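# Put one soap bar in each of three lidded boxes

## Task

Finish with all three boxes upright, each containing one soap bar and no more, and each closed with its lid. A box that is closed may turn out to have nothing inside.

## Robot and tools

Robot: two six-joint arms with parallel grippers, left_arm and right_arm. The scene frame has its origin at table-top height, halfway between the nominal arm bases, with +x pointing out over the table, +z up, and left_arm on the +y side (image left/right does not follow these names). Calibrated bases in the scene frame: left_arm at (-0.046, +0.275, 0) m, quat_wxyz (+1.000, 0, 0, +0.012); right_arm at (-0.022, -0.322, 0) m, quat_wxyz (+1.000, 0, 0, -0.026). Both bases have +z up. Each arm reports its hand pose, and its wrist camera pose, in its own base frame. Fixed cameras and the table use the scene frame. Reported hand positions may be off by a few centimetres, more at long reach.

Gripper: the fingers point along the gripper's +z axis and close along its y axis. end_effector_position is the point between the pads, about 1 cm behind the fingertips. The pad gap is 0.094 m when fully open.

Row format, shared by execute_actions and move: one flat list of 14 numbers, each in [-1, 1], always covering both arms. Numbers 1-6 are left_arm joint offsets, 7 is the left opening, 8-13 are right_arm joint offsets, and 14 is the right opening. Within each arm the joints go: wrist pitch (joint4), waist (joint1), wrist roll (joint6), wrist yaw (joint5), elbow (joint3), shoulder (joint2). Joint numbers are scaled offsets, not poses. They count from the arm's Joint targets as they stand when the action or move begins, not from the previous row. A value of 1.0 means 1.83 rad for wrist pitch, 1.264 for waist, 7.625 for wrist roll, 6.358 for wrist yaw, 1.276 for elbow and 1.32 for shoulder. Sending 0 for a joint keeps its current target. Sending the same nonzero offset again moves the joint further.

The opening is absolute: +1 fully open, -1 closed. To leave a gripper unchanged, repeat its present command, since 0 means half-closed. Joint ranges in rad: waist -2.880 to 2.880, shoulder 0.000 to 3.142, elbow 0.000 to 3.019, wrist pitch -1.693 to 1.571, wrist yaw -1.571 to 1.571, wrist roll -2.094 to 2.094. If any joint would end up more than 0.084 rad beyond its range, the action is rejected for both arms. A joint's true stop may lie up to 0.084 rad either side of the stated one. Joint speed is capped, and each target is kept close to the measured angle, so big offsets can take several actions.

execute_actions(actions, cameras): actions is a list of actions. Each action is a table of up to 15 rows, and each row runs for one 1/30 s step. A shorter table repeats its last row until all 15 steps are used. An empty list only returns the state and images. cameras picks which images come back: omitted, null or ["all"] gives all of them, [] gives none. Valid names are cam_high, cam_low, cam_left_wrist and cam_right_wrist.

move(target, speed, blend, opening_speed, blocking, cameras): drives all joints together along a path. target is one row, or a list of up to 15 rows that run in sequence. Every row's offsets count from the same starting Joint targets, not from the row before. speed is the peak rad/s of the joint that has the farthest to travel, from 0.01 to 2, default 0.5; give one number or one per target. blend, in rad, rounds the corners at intermediate targets; 0 stops at each one. opening_speed is how fast the finger command changes, in opening units per second, at least 0.2. Use a low value to close gently on soft or breakable parts. Finger values in later targets take effect only after the arms come to rest there. blocking=false returns after about 0.5 s while the move carries on. Paths avoid nothing, including the other arm. The result adds a move: line, such as done, off_target (at rest but more than 0.035 rad off), moving, held or fault, with the farthest-off joint for each arm.

wait(seconds 0-10, cameras) lets time pass while the commands are held. stop(cameras) brakes a running move. zoom_image(camera, region=[x0,y0,x1,y1]) enlarges part of that camera's latest image, up to 504x504 px, with origin at the top-left. Image sizes: cam_high and cam_low are 896x504, the wrist cameras are 672x504. read_manual(section) returns licence texts only. finished_scene(scene) ends the current scene for good; pass its number.

Result lines: Joint positions and Joint velocities give each arm's joints in the order above (rad, rad/s), then the pad gap (m). Joint targets is the base that your next offsets count from. Tool commands shows the current gripper commands. grip_measured uses the opening scale. It reads a little wide when empty and somewhat narrower than the object under a squeeze. Commanding about 0.05 below the first-contact reading, or 0.11 for small or round items, applies full force, roughly 50-64 N per pad. grip_effort_nm is the gripper motor effort, negative when closing. It is only a rough sign of holding. Joint torques include the arm's own weight. The 1st and 5th of each arm wrap at ±28 N m. Other lines: "joint sent to its limit"; "joint command not followed", meaning the clearance check altered a target; MOTOR HOT, from 85 °C; OVER-TEMPERATURE FAULT, which drops that arm for 30-60 s or more. Action results also list joint angles at sampled steps.

Avoid: knocking anything off the table, dropping or flinging parts, fast impacts, hard presses, and collisions between the two arms. Also avoid holding loads stretched out or pushing at unreachable poses for long, since this heats the motors. To stop an arm pressing on something, command its targets back past its measured positions. Open well above grip_measured to release. Small random tugs on held parts or loose objects can occur.

Each tool is called by a JSON object that holds its "name" and its "arguments".

## Session

{"name": "execute_actions", "arguments": {"actions": []}}

Scene clock: 0.00 s.
left_arm: end_effector_position=(+0.5905, -0.2707, +0.2097) grip_measured=+1.000 grip_effort_nm=n/a end_effector_quat_wxyz=(+0.442, -0.131, +0.873, +0.161) | right_arm: end_effector_position=(+0.1384, +0.3040, +0.3106) grip_measured=+1.000 grip_effort_nm=n/a end_effector_quat_wxyz=(+0.083, -0.601, +0.786, +0.123)
Joint names: [wrist pitch, waist, wrist roll, wrist yaw, elbow, shoulder]
Joint positions: left_arm=[-0.693 -0.629 -0.666 -0.848 1.484 1.795 0.094] | right_arm=[-1.458 1.064 -0.221 -0.157 1.194 1.054 0.094]
Joint velocities: within noise
Joint torques (N m): no reading
Motor temperatures (°C): left_arm=[31 32 31 29 29 32 33] | right_arm=[34 34 31 31 34 30 30]
Heat: left arm: hottest gripper 33 °C; right arm: hottest waist 34 °C.
Joint targets: left_arm=[-0.691 -0.629 -0.666 -0.848 1.507 1.800] | right_arm=[-1.457 1.064 -0.221 -0.157 1.218 1.057]
Tool commands: left_gripper/opening=+1.0 right_gripper/opening=+1.0

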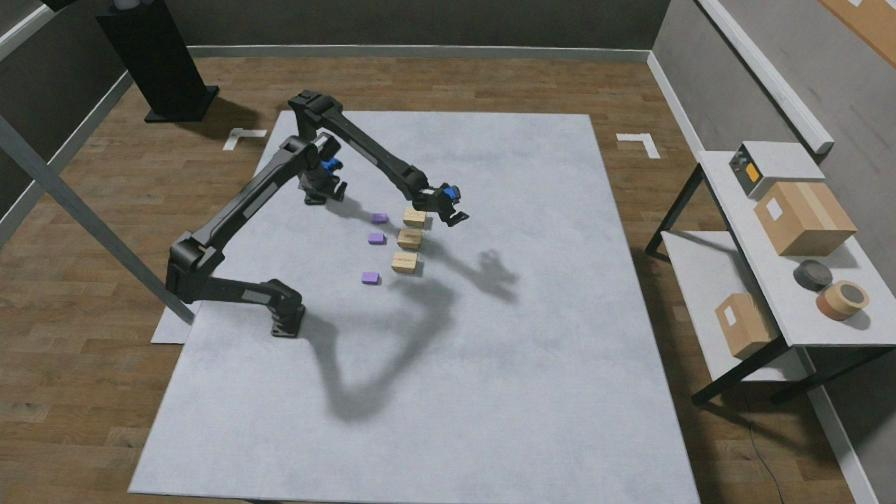

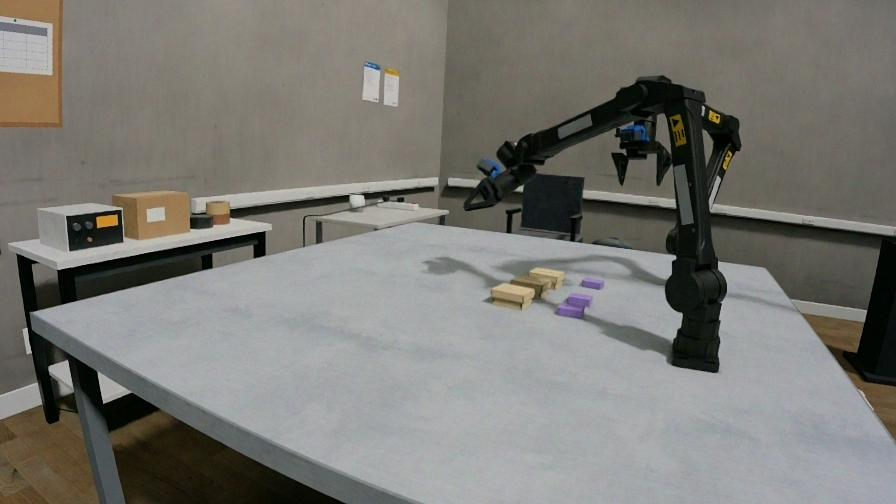

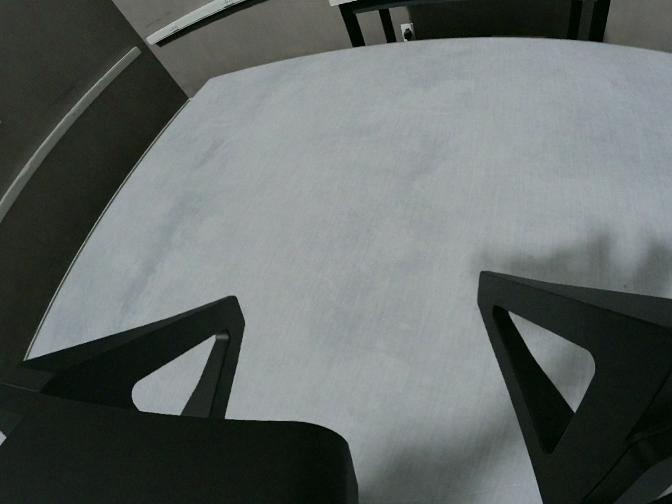

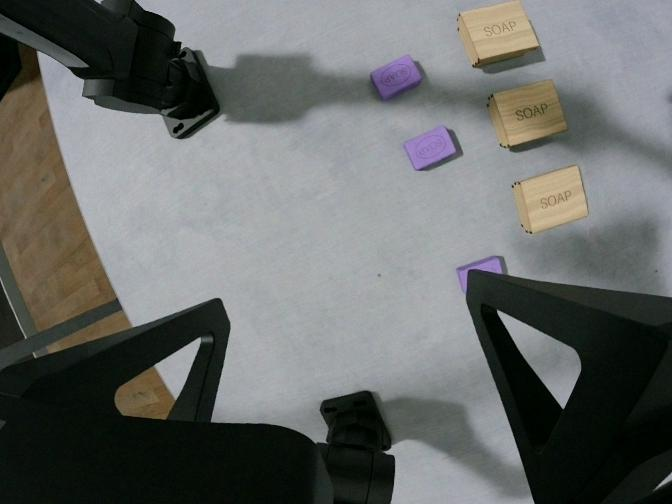

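{"name": "zoom_image", "arguments": {"camera": "cam_right_wrist", "region": [360, 0, 620, 300]}}

{"name": "zoom_image", "arguments": {"camera": "cam_low", "region": [470, 250, 630, 340]}}

{"name": "zoom_image", "arguments": {"camera": "cam_high", "region": [340, 180, 480, 300]}}

Scaled by 1.680 from the camera's 672x504 image, which has a finer 960x720 frame.

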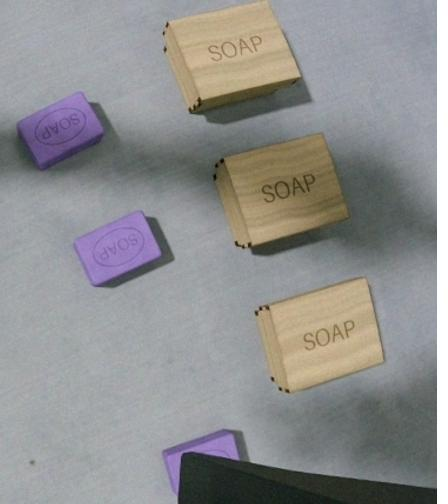

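Scaled by 3.150 from the camera's 896x504 image, which has a finer 1280x720 frame.

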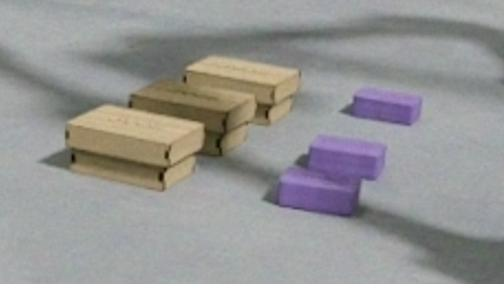

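Scaled by 3.600 from the camera's 896x504 image, which has a finer 1280x720 frame.

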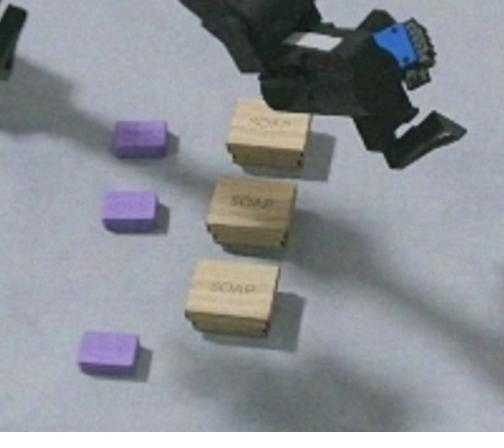

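{"name": "move", "arguments": {"target": [0,0.949,0,0,0,0,1,-0.0907,-0.3267,0.1077,0.0247,0.5313,0.596,1], "speed": 0.9}}

Scene clock: 119.47 s.
left_arm: end_effector_position=(+0.4640, +0.4546, +0.2097) grip_measured=+1.000 grip_effort_nm=-0.012 end_effector_quat_wxyz=(-0.273, +0.603, -0.645, -0.383) | right_arm: end_effector_position=(+0.4440, +0.3365, +0.2372) grip_measured=+1.000 grip_effort_nm=-0.046 end_effector_quat_wxyz=(-0.015, -0.031, +0.999, -0.010)
Joint names: [wrist pitch, waist, wrist roll, wrist yaw, elbow, shoulder]
Joint positions: left_arm=[-0.693 0.576 -0.666 -0.848 1.484 1.795 0.094] | right_arm=[-1.616 0.649 0.588 -0.002 1.837 1.828 0.094]
Joint velocities: within noise
Joint torques (N m): left_arm=[1.98 -1.96 -0.08 -0.53 12.96 -21.01] | right_arm=[0.03 0.26 0.09 -0.07 14.64 -16.79]
Motor temperatures (°C): left_arm=[30 31 30 29 40 37 31] | right_arm=[34 34 30 31 44 30 30]
Heat: left arm: hottest elbow 40 °C; right arm: hottest elbow 44 °C.
Joint targets: left_arm=[-0.691 0.571 -0.666 -0.848 1.507 1.800] | right_arm=[-1.623 0.651 0.600 -0.001 1.895 1.843]
move: off_target (right_arm); right_arm: the elbow is farthest, 0.059 rad from its target

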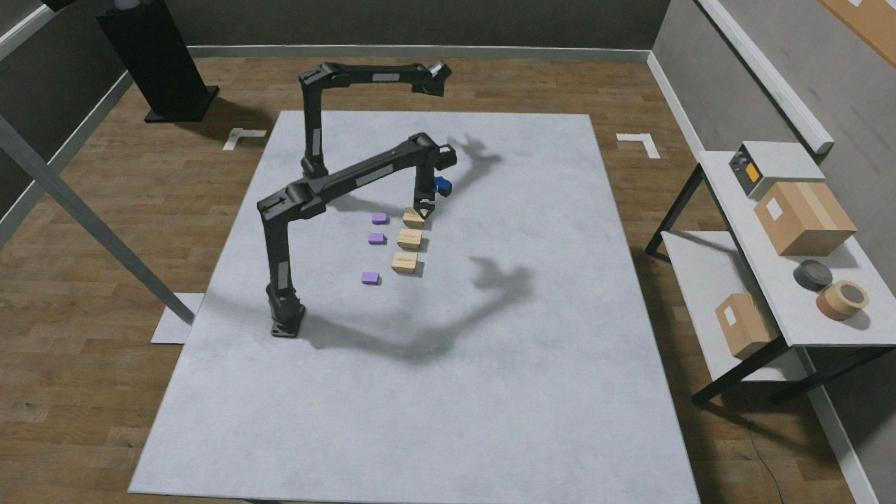

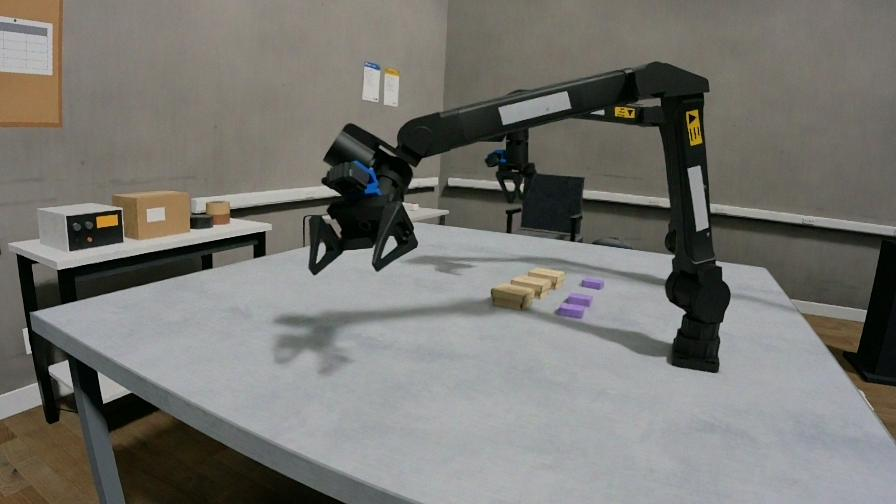

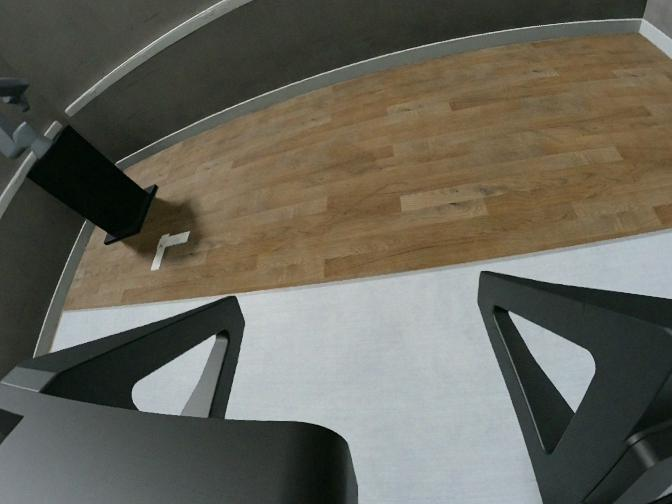

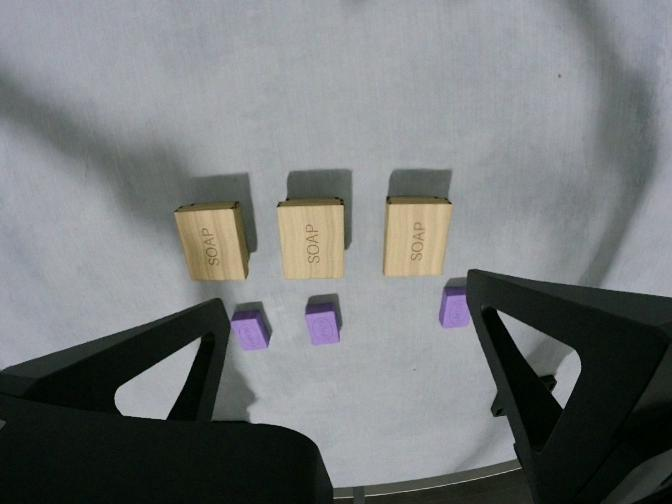

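{"name": "zoom_image", "arguments": {"camera": "cam_right_wrist", "region": [160, 160, 500, 370]}}

{"name": "zoom_image", "arguments": {"camera": "cam_low", "region": [480, 260, 580, 320]}}

Scaled by 1.482 from the camera's 672x504 image, which has a finer 960x720 frame.

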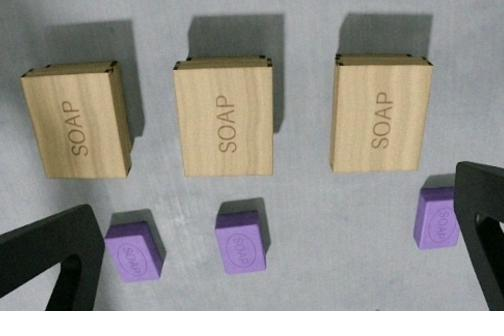

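Scaled by 5.040 from the camera's 896x504 image, which has a finer 1280x720 frame.

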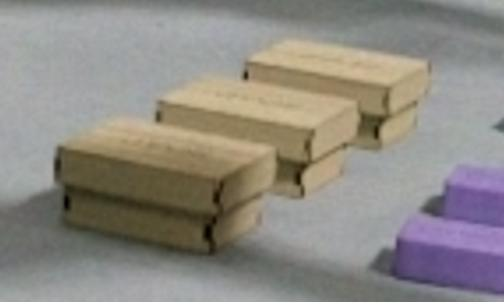

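{"name": "move", "arguments": {"target": [-0.332,-0.702,0.0598,0.1334,-0.151,-0.185,1,0.181,0.0134,0.0021,0,-0.690,-0.439,1], "speed": 0.9, "cameras": ["cam_left_wrist","cam_right_wrist","cam_high"]}}

Scene clock: 200.03 s.
left_arm: end_effector_position=(+0.4460, -0.1512, +0.1737) grip_measured=+1.000 grip_effort_nm=-0.017 end_effector_quat_wxyz=(+0.022, +0.052, +0.998, -0.005) | right_arm: end_effector_position=(+0.2791, +0.2164, +0.1753) grip_measured=+1.000 grip_effort_nm=-0.061 end_effector_quat_wxyz=(+0.011, -0.028, +1.000, +0.009)
Joint names: [wrist pitch, waist, wrist roll, wrist yaw, elbow, shoulder]
Joint positions: left_arm=[-1.287 -0.327 -0.224 -0.003 1.329 1.568 0.094] | right_arm=[-1.301 0.66 0.605 -0.002 1.031 1.272 0.094]
Joint velocities: within noise
Joint torques (N m): left_arm=[0.65 -0.79 0.09 0.07 8.9 -17.73] | right_arm=[0.77 0.85 0.12 -0.07 8.32 -9.58]
Motor temperatures (°C): left_arm=[30 31 29 29 43 38 30] | right_arm=[33 34 29 30 52 33 30]
Heat: left arm: hottest elbow 43 °C; right arm: hottest elbow 52 °C.
Joint targets: left_arm=[-1.299 -0.317 -0.210 0.001 1.315 1.556] | right_arm=[-1.292 0.668 0.616 -0.001 1.015 1.264]
move: done
Images, in order (width x height): cam_high 896x504, cam_left_wrist 672x504, cam_right_wrist 672x504.

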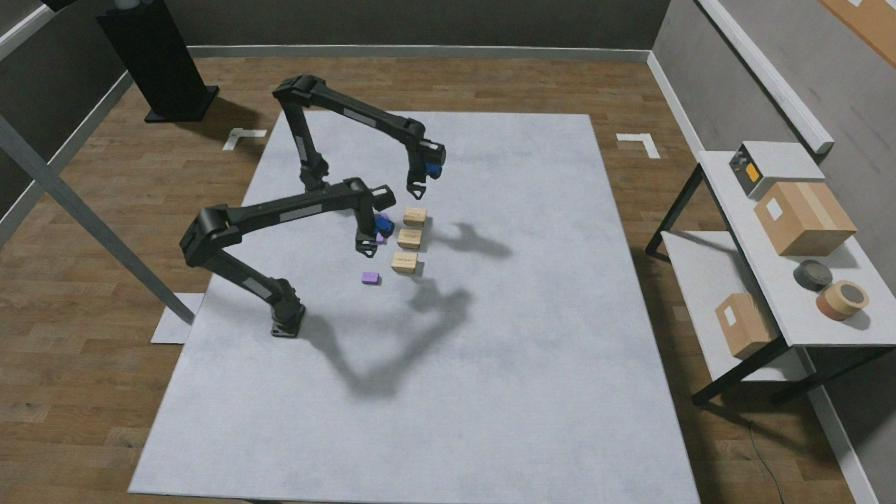

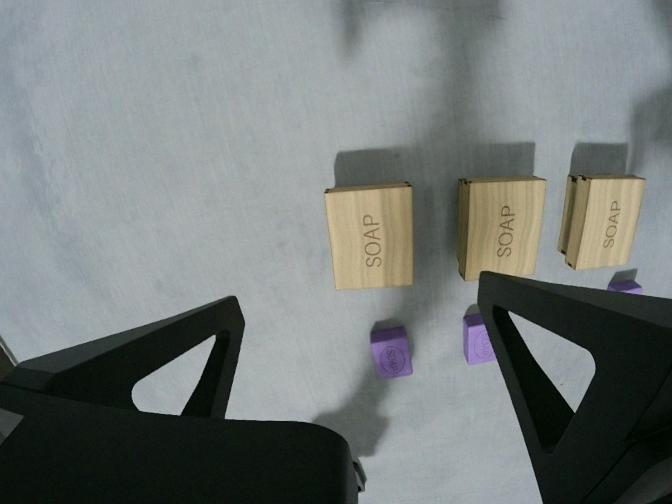

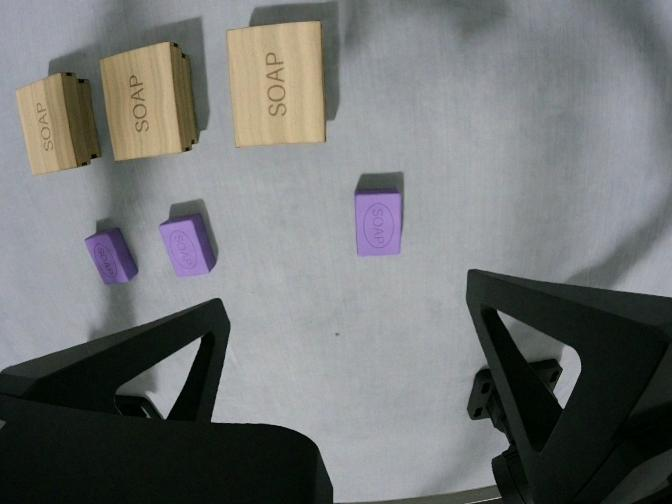

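{"name": "move", "arguments": {"target": [0.0993,-0.0451,-0.0005,0,-0.1144,0.0505,1,0.1258,-0.0331,0,0,-0.1672,0.0355,1], "speed": 0.5, "cameras": ["cam_left_wrist","cam_right_wrist"]}}

Scene clock: 232.77 s.
left_arm: end_effector_position=(+0.4236, -0.1627, +0.1027) grip_measured=+1.000 grip_effort_nm=-0.027 end_effector_quat_wxyz=(+0.007, +0.072, +0.997, -0.001) | right_arm: end_effector_position=(+0.2637, +0.1934, +0.0897) grip_measured=+1.000 grip_effort_nm=-0.046 end_effector_quat_wxyz=(+0.006, -0.014, +1.000, +0.005)
Joint names: [wrist pitch, waist, wrist roll, wrist yaw, elbow, shoulder]
Joint positions: left_arm=[-1.13 -0.366 -0.223 -0.002 1.178 1.605 0.094] | right_arm=[-1.07 0.633 0.605 -0.002 0.813 1.298 0.094]
Joint velocities: within noise
Joint torques (N m): left_arm=[1.63 -2.14 0.05 0.06 8.69 -14.92] | right_arm=[0.64 -0.5 0.11 -0.07 7.73 -7.47]
Motor temperatures (°C): left_arm=[29 31 29 28 44 38 30] | right_arm=[33 34 29 30 46 32 30]
Heat: left arm: hottest elbow 44 °C; right arm: hottest elbow 46 °C.
Joint targets: left_arm=[-1.117 -0.374 -0.213 0.001 1.169 1.623] | right_arm=[-1.062 0.626 0.616 -0.001 0.802 1.310]
move: done
Images, in order (width x height): cam_left_wrist 672x504, cam_right_wrist 672x504.

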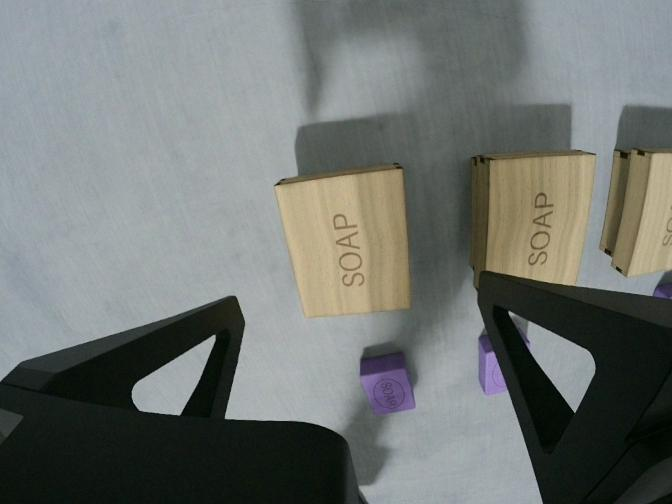

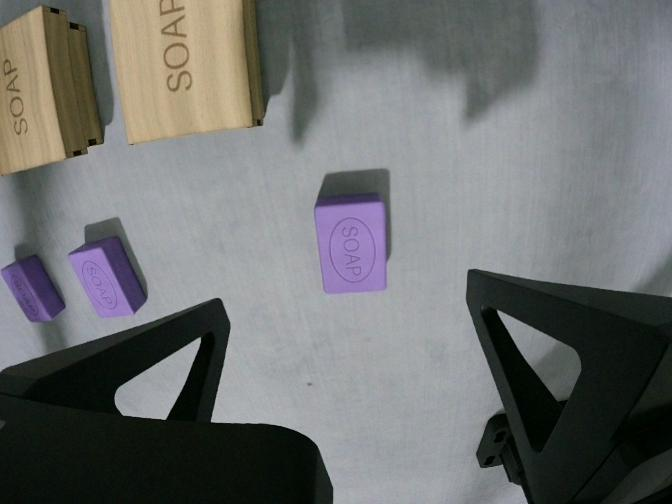

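{"name": "move", "arguments": {"target": [0.0913,0,0,0,-0.0501,0.0780,1,0.1190,0,0,0,-0.0720,0.0960,1], "speed": 0.15}}

{"name": "zoom_image", "arguments": {"camera": "cam_low", "region": [470, 210, 640, 340]}}

Scene clock: 258.70 s.
left_arm: end_effector_position=(+0.4319, -0.1659, +0.0411) grip_measured=+1.000 grip_effort_nm=-0.027 end_effector_quat_wxyz=(+0.012, +0.072, +0.997, -0.003) | right_arm: end_effector_position=(+0.2661, +0.1951, +0.0242) grip_measured=+1.000 grip_effort_nm=-0.051 end_effector_quat_wxyz=(+0.008, -0.014, +1.000, +0.007)
Joint names: [wrist pitch, waist, wrist roll, wrist yaw, elbow, shoulder]
Joint positions: left_arm=[-0.963 -0.366 -0.223 -0.002 1.116 1.7 0.094] | right_arm=[-0.853 0.633 0.605 -0.002 0.723 1.419 0.094]
Joint velocities: within noise
Joint torques (N m): left_arm=[1.69 -2.14 0.05 0.05 7.75 -14.92] | right_arm=[0.66 -0.56 0.12 -0.07 6.48 -7.71]
Motor temperatures (°C): left_arm=[29 31 29 28 43 37 30] | right_arm=[33 34 29 30 43 32 30]
Heat: left arm: hottest elbow 43 °C; right arm: hottest elbow 43 °C.
Joint targets: left_arm=[-0.950 -0.374 -0.213 0.001 1.105 1.726] | right_arm=[-0.844 0.626 0.616 -0.001 0.710 1.437]
move: done

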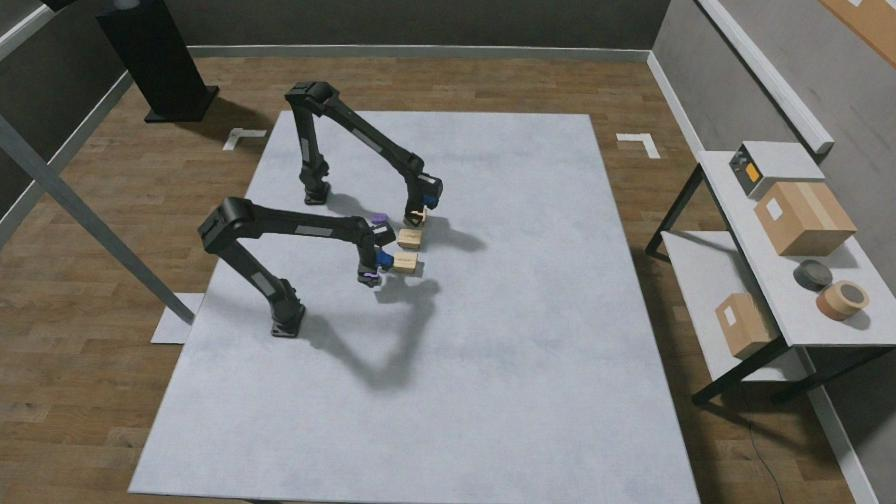

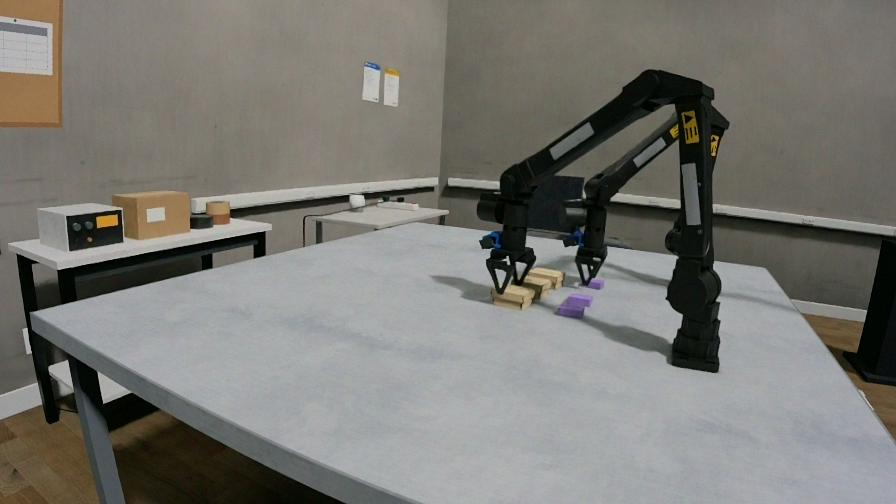

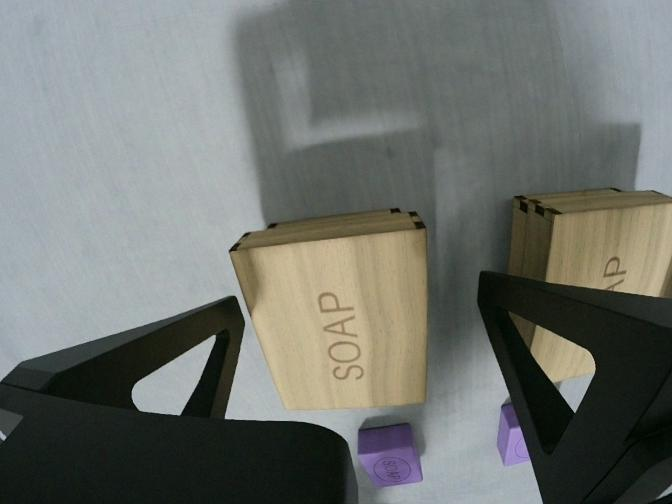

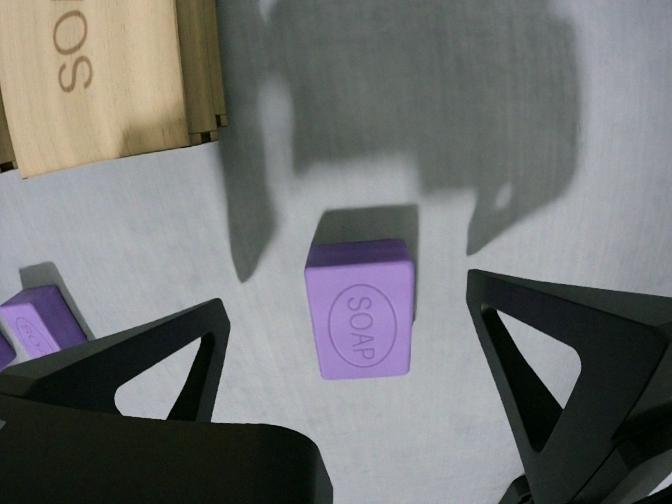

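Scaled by 2.965 from the camera's 896x504 image, which has a finer 1280x720 frame.

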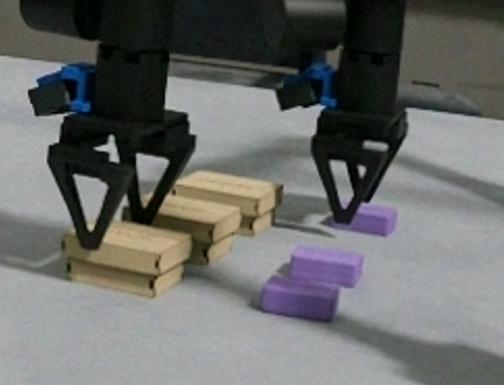

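{"name": "move", "arguments": {"target": [0.0281,0,0,0,-0.0144,0.0249,1,0.0167,0,0,0,-0.0078,0.0155,1], "speed": 0.08}}

{"name": "zoom_image", "arguments": {"camera": "cam_low", "region": [470, 240, 620, 330]}}

Scene clock: 289.40 s.
left_arm: end_effector_position=(+0.4328, -0.1662, +0.0216) grip_measured=+1.000 grip_effort_nm=-0.022 end_effector_quat_wxyz=(+0.013, +0.072, +0.997, -0.003) | right_arm: end_effector_position=(+0.2668, +0.1956, +0.0158) grip_measured=+1.000 grip_effort_nm=-0.056 end_effector_quat_wxyz=(+0.009, -0.014, +1.000, +0.008)
Joint names: [wrist pitch, waist, wrist roll, wrist yaw, elbow, shoulder]
Joint positions: left_arm=[-0.912 -0.366 -0.223 -0.002 1.098 1.731 0.094] | right_arm=[-0.822 0.633 0.605 -0.002 0.714 1.438 0.094]
Joint velocities: within noise
Joint torques (N m): left_arm=[1.65 -2.14 0.05 0.05 7.45 -15.03] | right_arm=[0.69 -0.5 0.11 -0.07 6.23 -7.71]
Motor temperatures (°C): left_arm=[29 31 29 28 41 35 30] | right_arm=[33 34 29 30 41 32 30]
Heat: left arm: hottest elbow 41 °C; right arm: hottest elbow 41 °C.
Joint targets: left_arm=[-0.899 -0.374 -0.213 0.001 1.086 1.759] | right_arm=[-0.813 0.626 0.616 -0.001 0.700 1.458]
move: done

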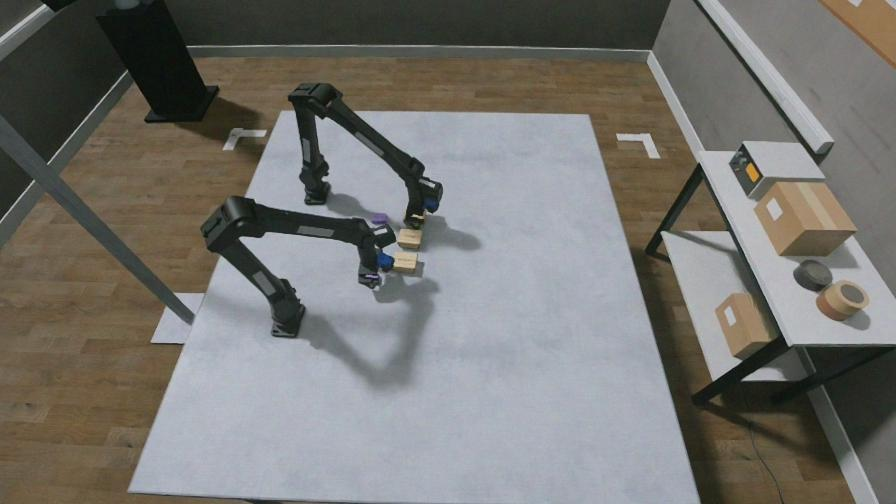

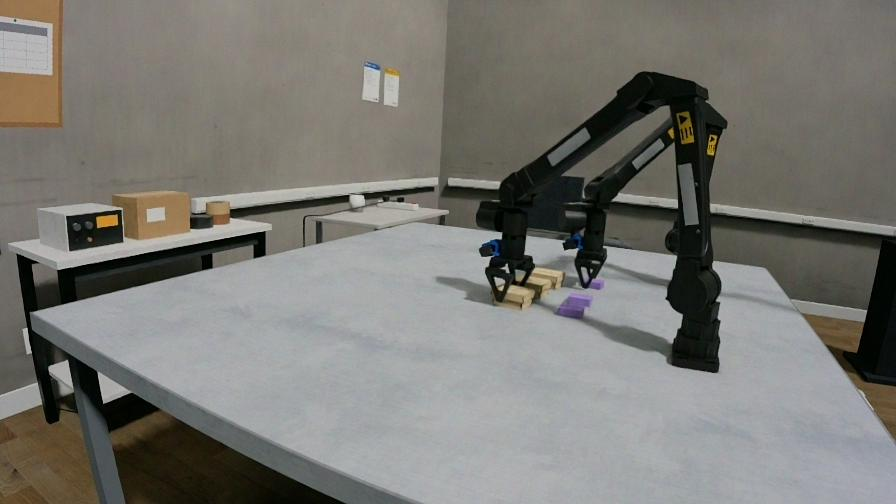

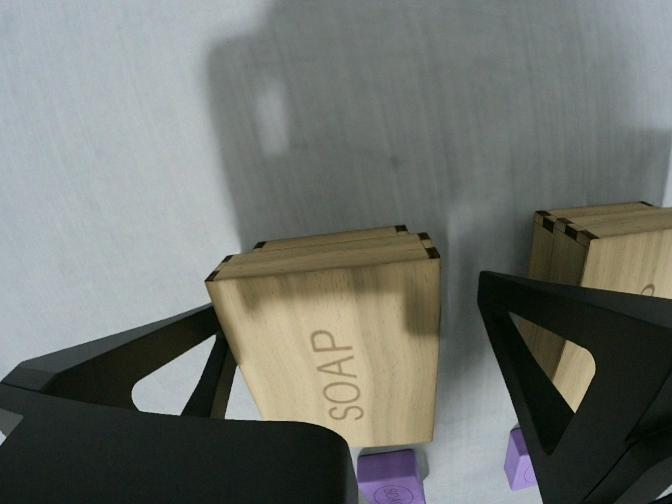

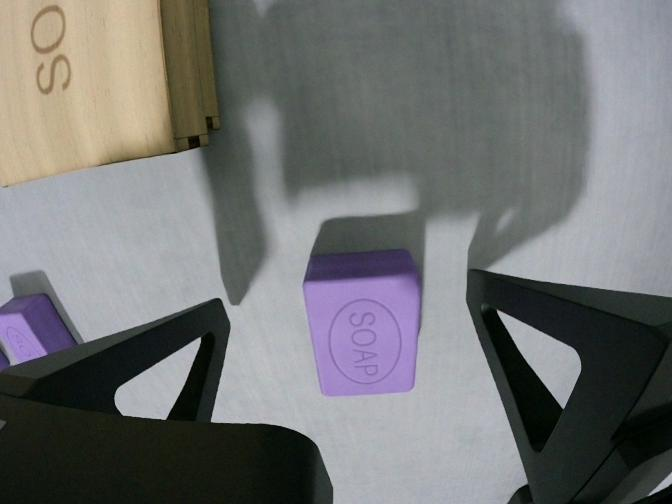

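Scaled by 3.360 from the camera's 896x504 image, which has a finer 1280x720 frame.

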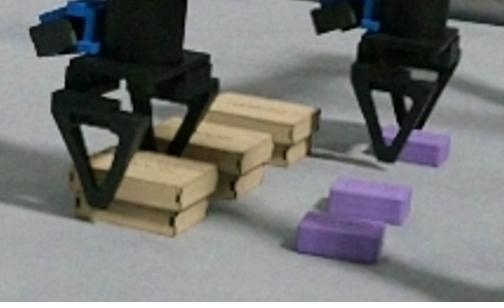

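{"name": "move", "arguments": {"target": [0,0.023,0,0,0,0,1,0,0,0,0,0,0,1], "speed": 0.08, "cameras": []}}

{"name": "move", "arguments": {"target": [0,0,0,0,0,0,0.3,0,0,0,0,0,0,-0.35], "opening_speed": 0.5, "cameras": ["cam_left_wrist","cam_right_wrist"]}}

Scene clock: 307.03 s.
left_arm: end_effector_position=(+0.4348, -0.1615, +0.0216) grip_measured=+1.000 grip_effort_nm=-0.027 end_effector_quat_wxyz=(+0.013, +0.066, +0.998, -0.003) | right_arm: end_effector_position=(+0.2666, +0.1955, +0.0156) grip_measured=+1.000 grip_effort_nm=-0.046 end_effector_quat_wxyz=(+0.009, -0.014, +1.000, +0.007)
Joint names: [wrist pitch, waist, wrist roll, wrist yaw, elbow, shoulder]
Joint positions: left_arm=[-0.911 -0.355 -0.223 -0.002 1.098 1.731 0.094] | right_arm=[-0.822 0.633 0.605 -0.002 0.713 1.438 0.094]
Joint velocities: within noise
Joint torques (N m): left_arm=[1.66 -0.73 0.05 0.05 7.45 -15.09] | right_arm=[0.75 -0.56 0.11 -0.07 6.28 -7.77]
Motor temperatures (°C): left_arm=[29 31 29 28 40 36 30] | right_arm=[33 34 29 30 41 32 30]
Heat: left arm: hottest elbow 40 °C; right arm: hottest elbow 41 °C.
Joint targets: left_arm=[-0.898 -0.345 -0.213 0.001 1.086 1.759] | right_arm=[-0.813 0.626 0.616 -0.001 0.700 1.458]
move: done
No camera images: "cameras" was empty.

Scene clock: 309.93 s.
left_arm: end_effector_position=(+0.4348, -0.1615, +0.0216) grip_measured=+0.399 grip_effort_nm=-1.038 end_effector_quat_wxyz=(+0.013, +0.066, +0.998, -0.003) | right_arm: end_effector_position=(+0.2666, +0.1955, +0.0156) grip_measured=-0.219 grip_effort_nm=-1.062 end_effector_quat_wxyz=(+0.009, -0.014, +1.000, +0.007)
Joint names: [wrist pitch, waist, wrist roll, wrist yaw, elbow, shoulder]
Joint positions: left_arm=[-0.911 -0.355 -0.223 -0.002 1.098 1.731 0.066] | right_arm=[-0.822 0.633 0.605 -0.002 0.713 1.438 0.037]
Joint velocities: within noise
Joint torques (N m): left_arm=[1.65 -0.79 0.05 0.05 7.43 -15.03] | right_arm=[0.75 -0.56 0.11 -0.07 6.3 -7.65]
Motor temperatures (°C): left_arm=[29 31 29 28 40 36 30] | right_arm=[33 34 29 30 41 32 30]
Heat: left arm: hottest elbow 40 °C; right arm: hottest elbow 41 °C.
Joint targets: left_arm=[-0.898 -0.345 -0.213 0.001 1.086 1.759] | right_arm=[-0.813 0.626 0.616 -0.001 0.700 1.458]
move: done
Images, in order (width x height): cam_left_wrist 672x504, cam_right_wrist 672x504.

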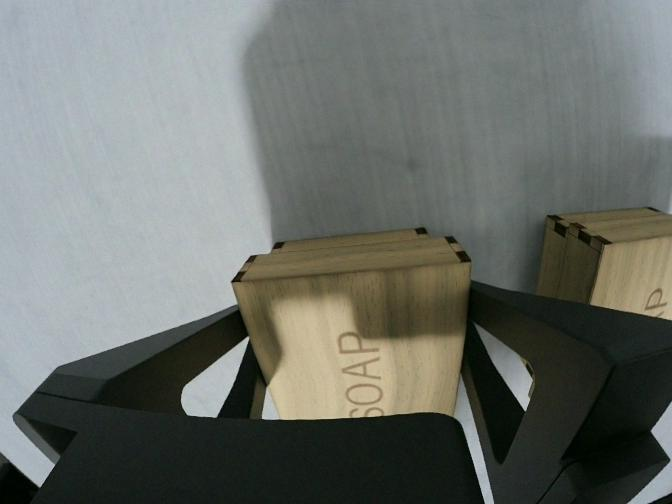

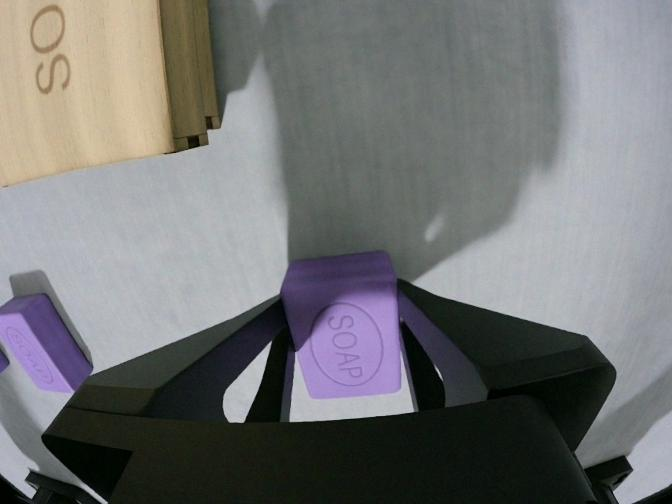

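{"name": "move", "arguments": {"target": [[-0.0425,0,0,0,0.023,-0.0368,0.3,-0.05,0,0,0,0.034,-0.0385,-0.35],[-0.1779,0,0,0,0.1261,-0.1249,0.3,-0.2186,0,0,0,0.1487,-0.1601,-0.35]], "speed": [0.1,0.25], "blend": 0.02, "cameras": ["cam_left_wrist","cam_right_wrist","cam_low"]}}

Scene clock: 329.20 s.
left_arm: end_effector_position=(+0.4129, -0.1534, +0.1076) grip_measured=+0.399 grip_effort_nm=-1.033 end_effector_quat_wxyz=(-0.026, +0.066, +0.997, +0.009) | right_arm: end_effector_position=(+0.2450, +0.1797, +0.1099) grip_measured=-0.220 grip_effort_nm=-1.072 end_effector_quat_wxyz=(-0.023, -0.014, +1.000, -0.016)
Joint names: [wrist pitch, waist, wrist roll, wrist yaw, elbow, shoulder]
Joint positions: left_arm=[-1.213 -0.355 -0.223 -0.002 1.196 1.609 0.066] | right_arm=[-1.205 0.633 0.605 -0.002 0.834 1.256 0.037]
Joint velocities: within noise
Joint torques (N m): left_arm=[0.58 -0.73 0.05 0.05 14.16 -17.79] | right_arm=[-0.01 -0.56 0.12 -0.07 13.48 -8.64]
Motor temperatures (°C): left_arm=[29 31 29 28 39 36 31] | right_arm=[33 34 29 30 41 31 31]
Heat: left arm: hottest elbow 39 °C; right arm: hottest elbow 41 °C.
Joint targets: left_arm=[-1.224 -0.345 -0.213 0.001 1.247 1.594] | right_arm=[-1.214 0.626 0.616 -0.001 0.889 1.246]
move: off_target (left_arm, right_arm); left_arm: the elbow is farthest, 0.051 rad from its target; right_arm: the elbow is farthest, 0.055 rad from its target
Images, in order (width x height): cam_low 896x504, cam_left_wrist 672x504, cam_right_wrist 672x504.

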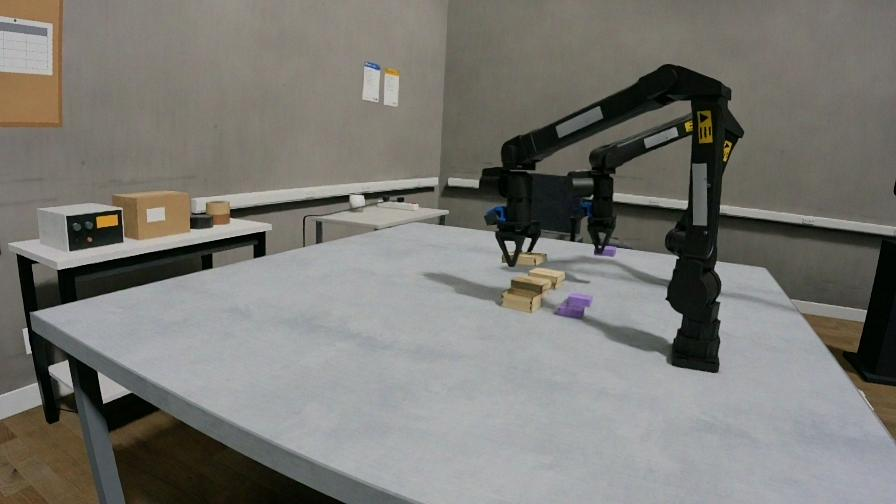

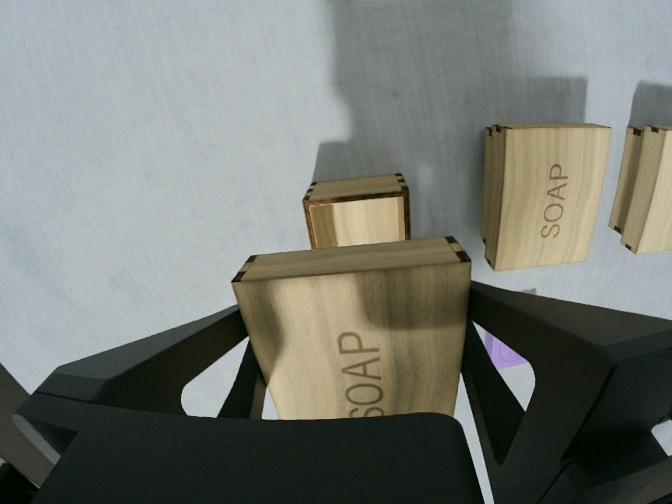

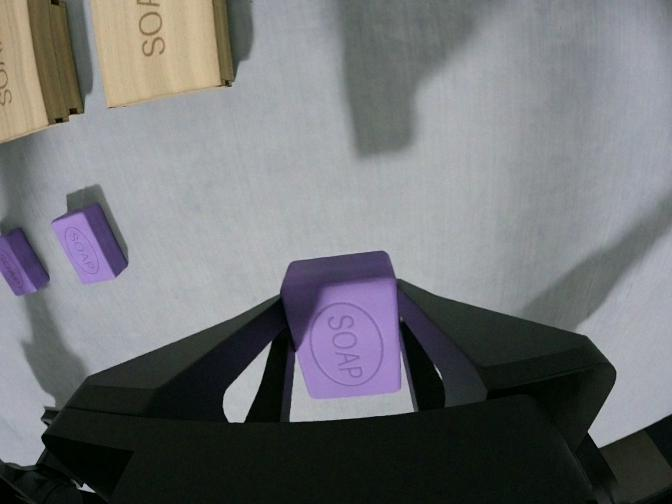

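{"name": "move", "arguments": {"target": [[0,0.52,0,0,0,0,0.3,0,0,0,0,0,0,-0.35],[0,0.52,0,0,0,0,0.3,-0.1269,0.1962,0.0412,0,0.7435,0.5424,-0.35]], "speed": 0.6, "blend": 0.1}}

Scene clock: 348.17 s.
left_arm: end_effector_position=(+0.4196, +0.1336, +0.1076) grip_measured=+0.399 grip_effort_nm=-1.028 end_effector_quat_wxyz=(-0.028, -0.263, +0.964, -0.001) | right_arm: end_effector_position=(+0.3804, +0.4529, +0.1512) grip_measured=-0.220 grip_effort_nm=-1.077 end_effector_quat_wxyz=(-0.010, +0.023, +1.000, -0.011)
Joint names: [wrist pitch, waist, wrist roll, wrist yaw, elbow, shoulder]
Joint positions: left_arm=[-1.213 0.309 -0.223 -0.001 1.196 1.609 0.066] | right_arm=[-1.437 0.873 0.918 -0.001 1.777 1.94 0.037]
Joint velocities: within noise
Joint torques (N m): left_arm=[0.53 -1.32 0.05 0 14.16 -17.85] | right_arm=[0.02 0.21 0.13 -0.08 14.76 -17.61]
Motor temperatures (°C): left_arm=[29 31 29 28 44 37 31] | right_arm=[33 34 29 30 43 31 31]
Heat: left arm: hottest elbow 44 °C; right arm: hottest elbow 43 °C.
Joint targets: left_arm=[-1.224 0.313 -0.213 0.001 1.247 1.594] | right_arm=[-1.445 0.874 0.930 0.000 1.838 1.962]
move: off_target (left_arm, right_arm); left_arm: the elbow is farthest, 0.051 rad from its target; right_arm: the elbow is farthest, 0.061 rad from its target

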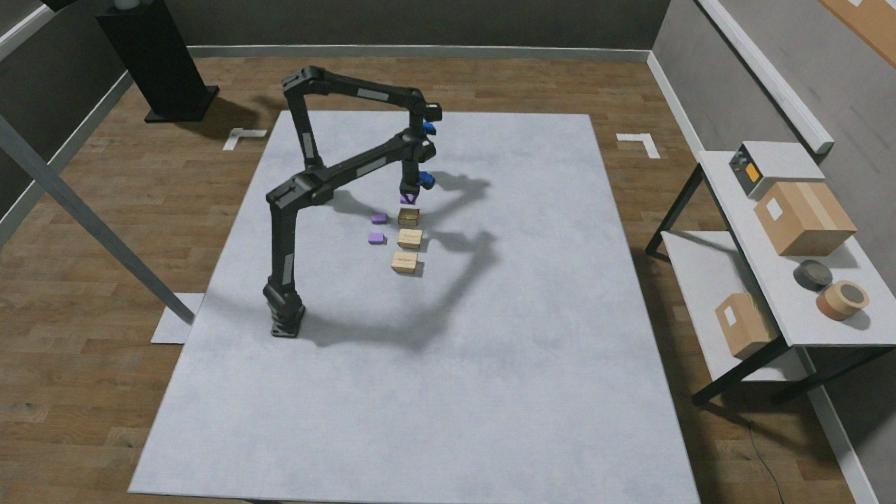

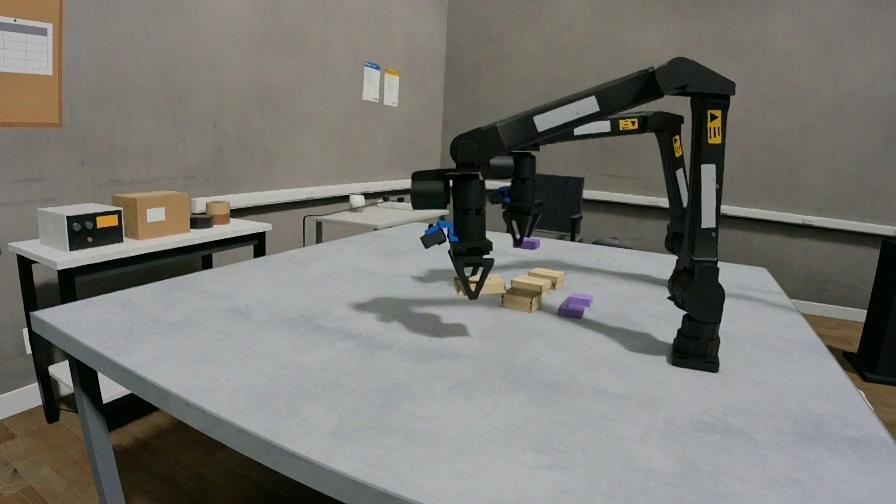

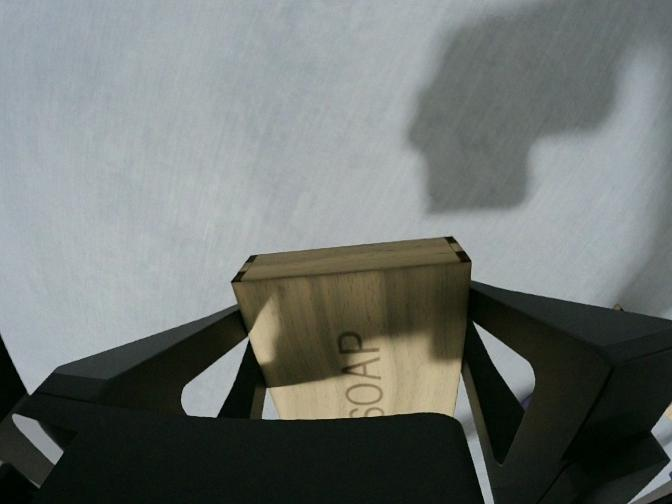

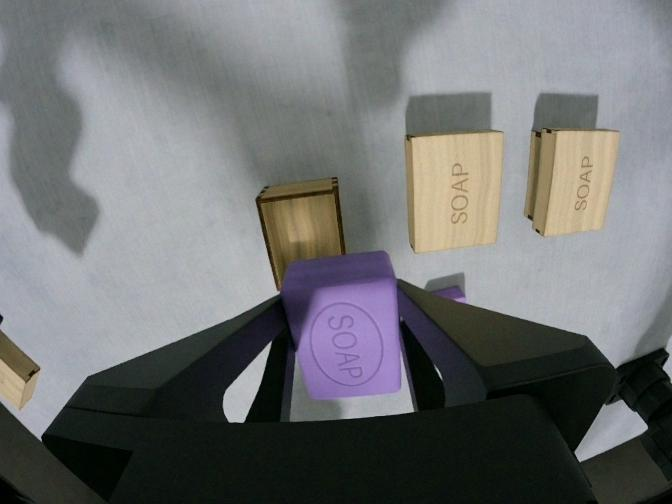

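{"name": "move", "arguments": {"target": [0,0,0,0,0,0,0.3,0.0807,0.0402,0.0026,0,-0.1015,0.0151,-0.35], "speed": 0.2, "cameras": ["cam_right_wrist"]}}

Scene clock: 373.63 s.
left_arm: end_effector_position=(+0.4196, +0.1336, +0.1076) grip_measured=+0.399 grip_effort_nm=-1.043 end_effector_quat_wxyz=(-0.028, -0.263, +0.964, -0.001) | right_arm: end_effector_position=(+0.3669, +0.4814, +0.1180) grip_measured=-0.220 grip_effort_nm=-1.077 end_effector_quat_wxyz=(+0.006, +0.009, +1.000, +0.010)
Joint names: [wrist pitch, waist, wrist roll, wrist yaw, elbow, shoulder]
Joint positions: left_arm=[-1.213 0.309 -0.223 -0.001 1.196 1.609 0.066] | right_arm=[-1.307 0.92 0.938 -0.001 1.72 1.961 0.037]
Joint velocities: within noise
Joint torques (N m): left_arm=[0.53 -1.26 0.05 0 14.16 -17.85] | right_arm=[0.73 0.5 0.14 -0.07 8.53 -18.02]
Motor temperatures (°C): left_arm=[29 30 29 28 48 38 32] | right_arm=[32 34 29 30 46 33 31]
Heat: left arm: hottest elbow 48 °C; right arm: hottest elbow 46 °C.
Joint targets: left_arm=[-1.224 0.313 -0.213 0.001 1.247 1.594] | right_arm=[-1.298 0.925 0.950 0.000 1.709 1.982]
move: off_target (left_arm); left_arm: the elbow is farthest, 0.051 rad from its target
Images, in order (width x height): cam_right_wrist 672x504.

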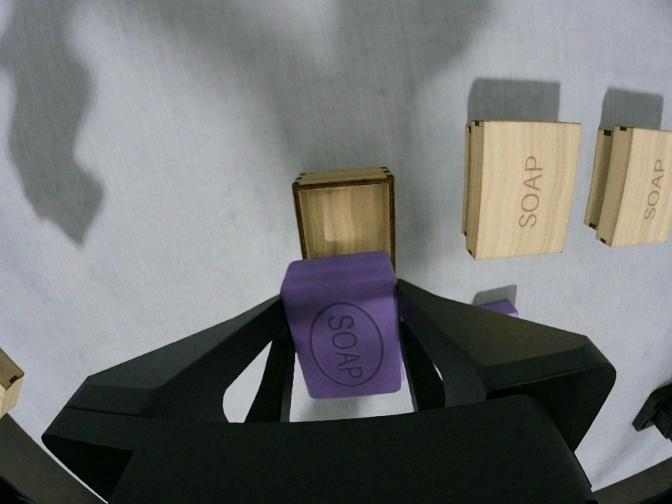

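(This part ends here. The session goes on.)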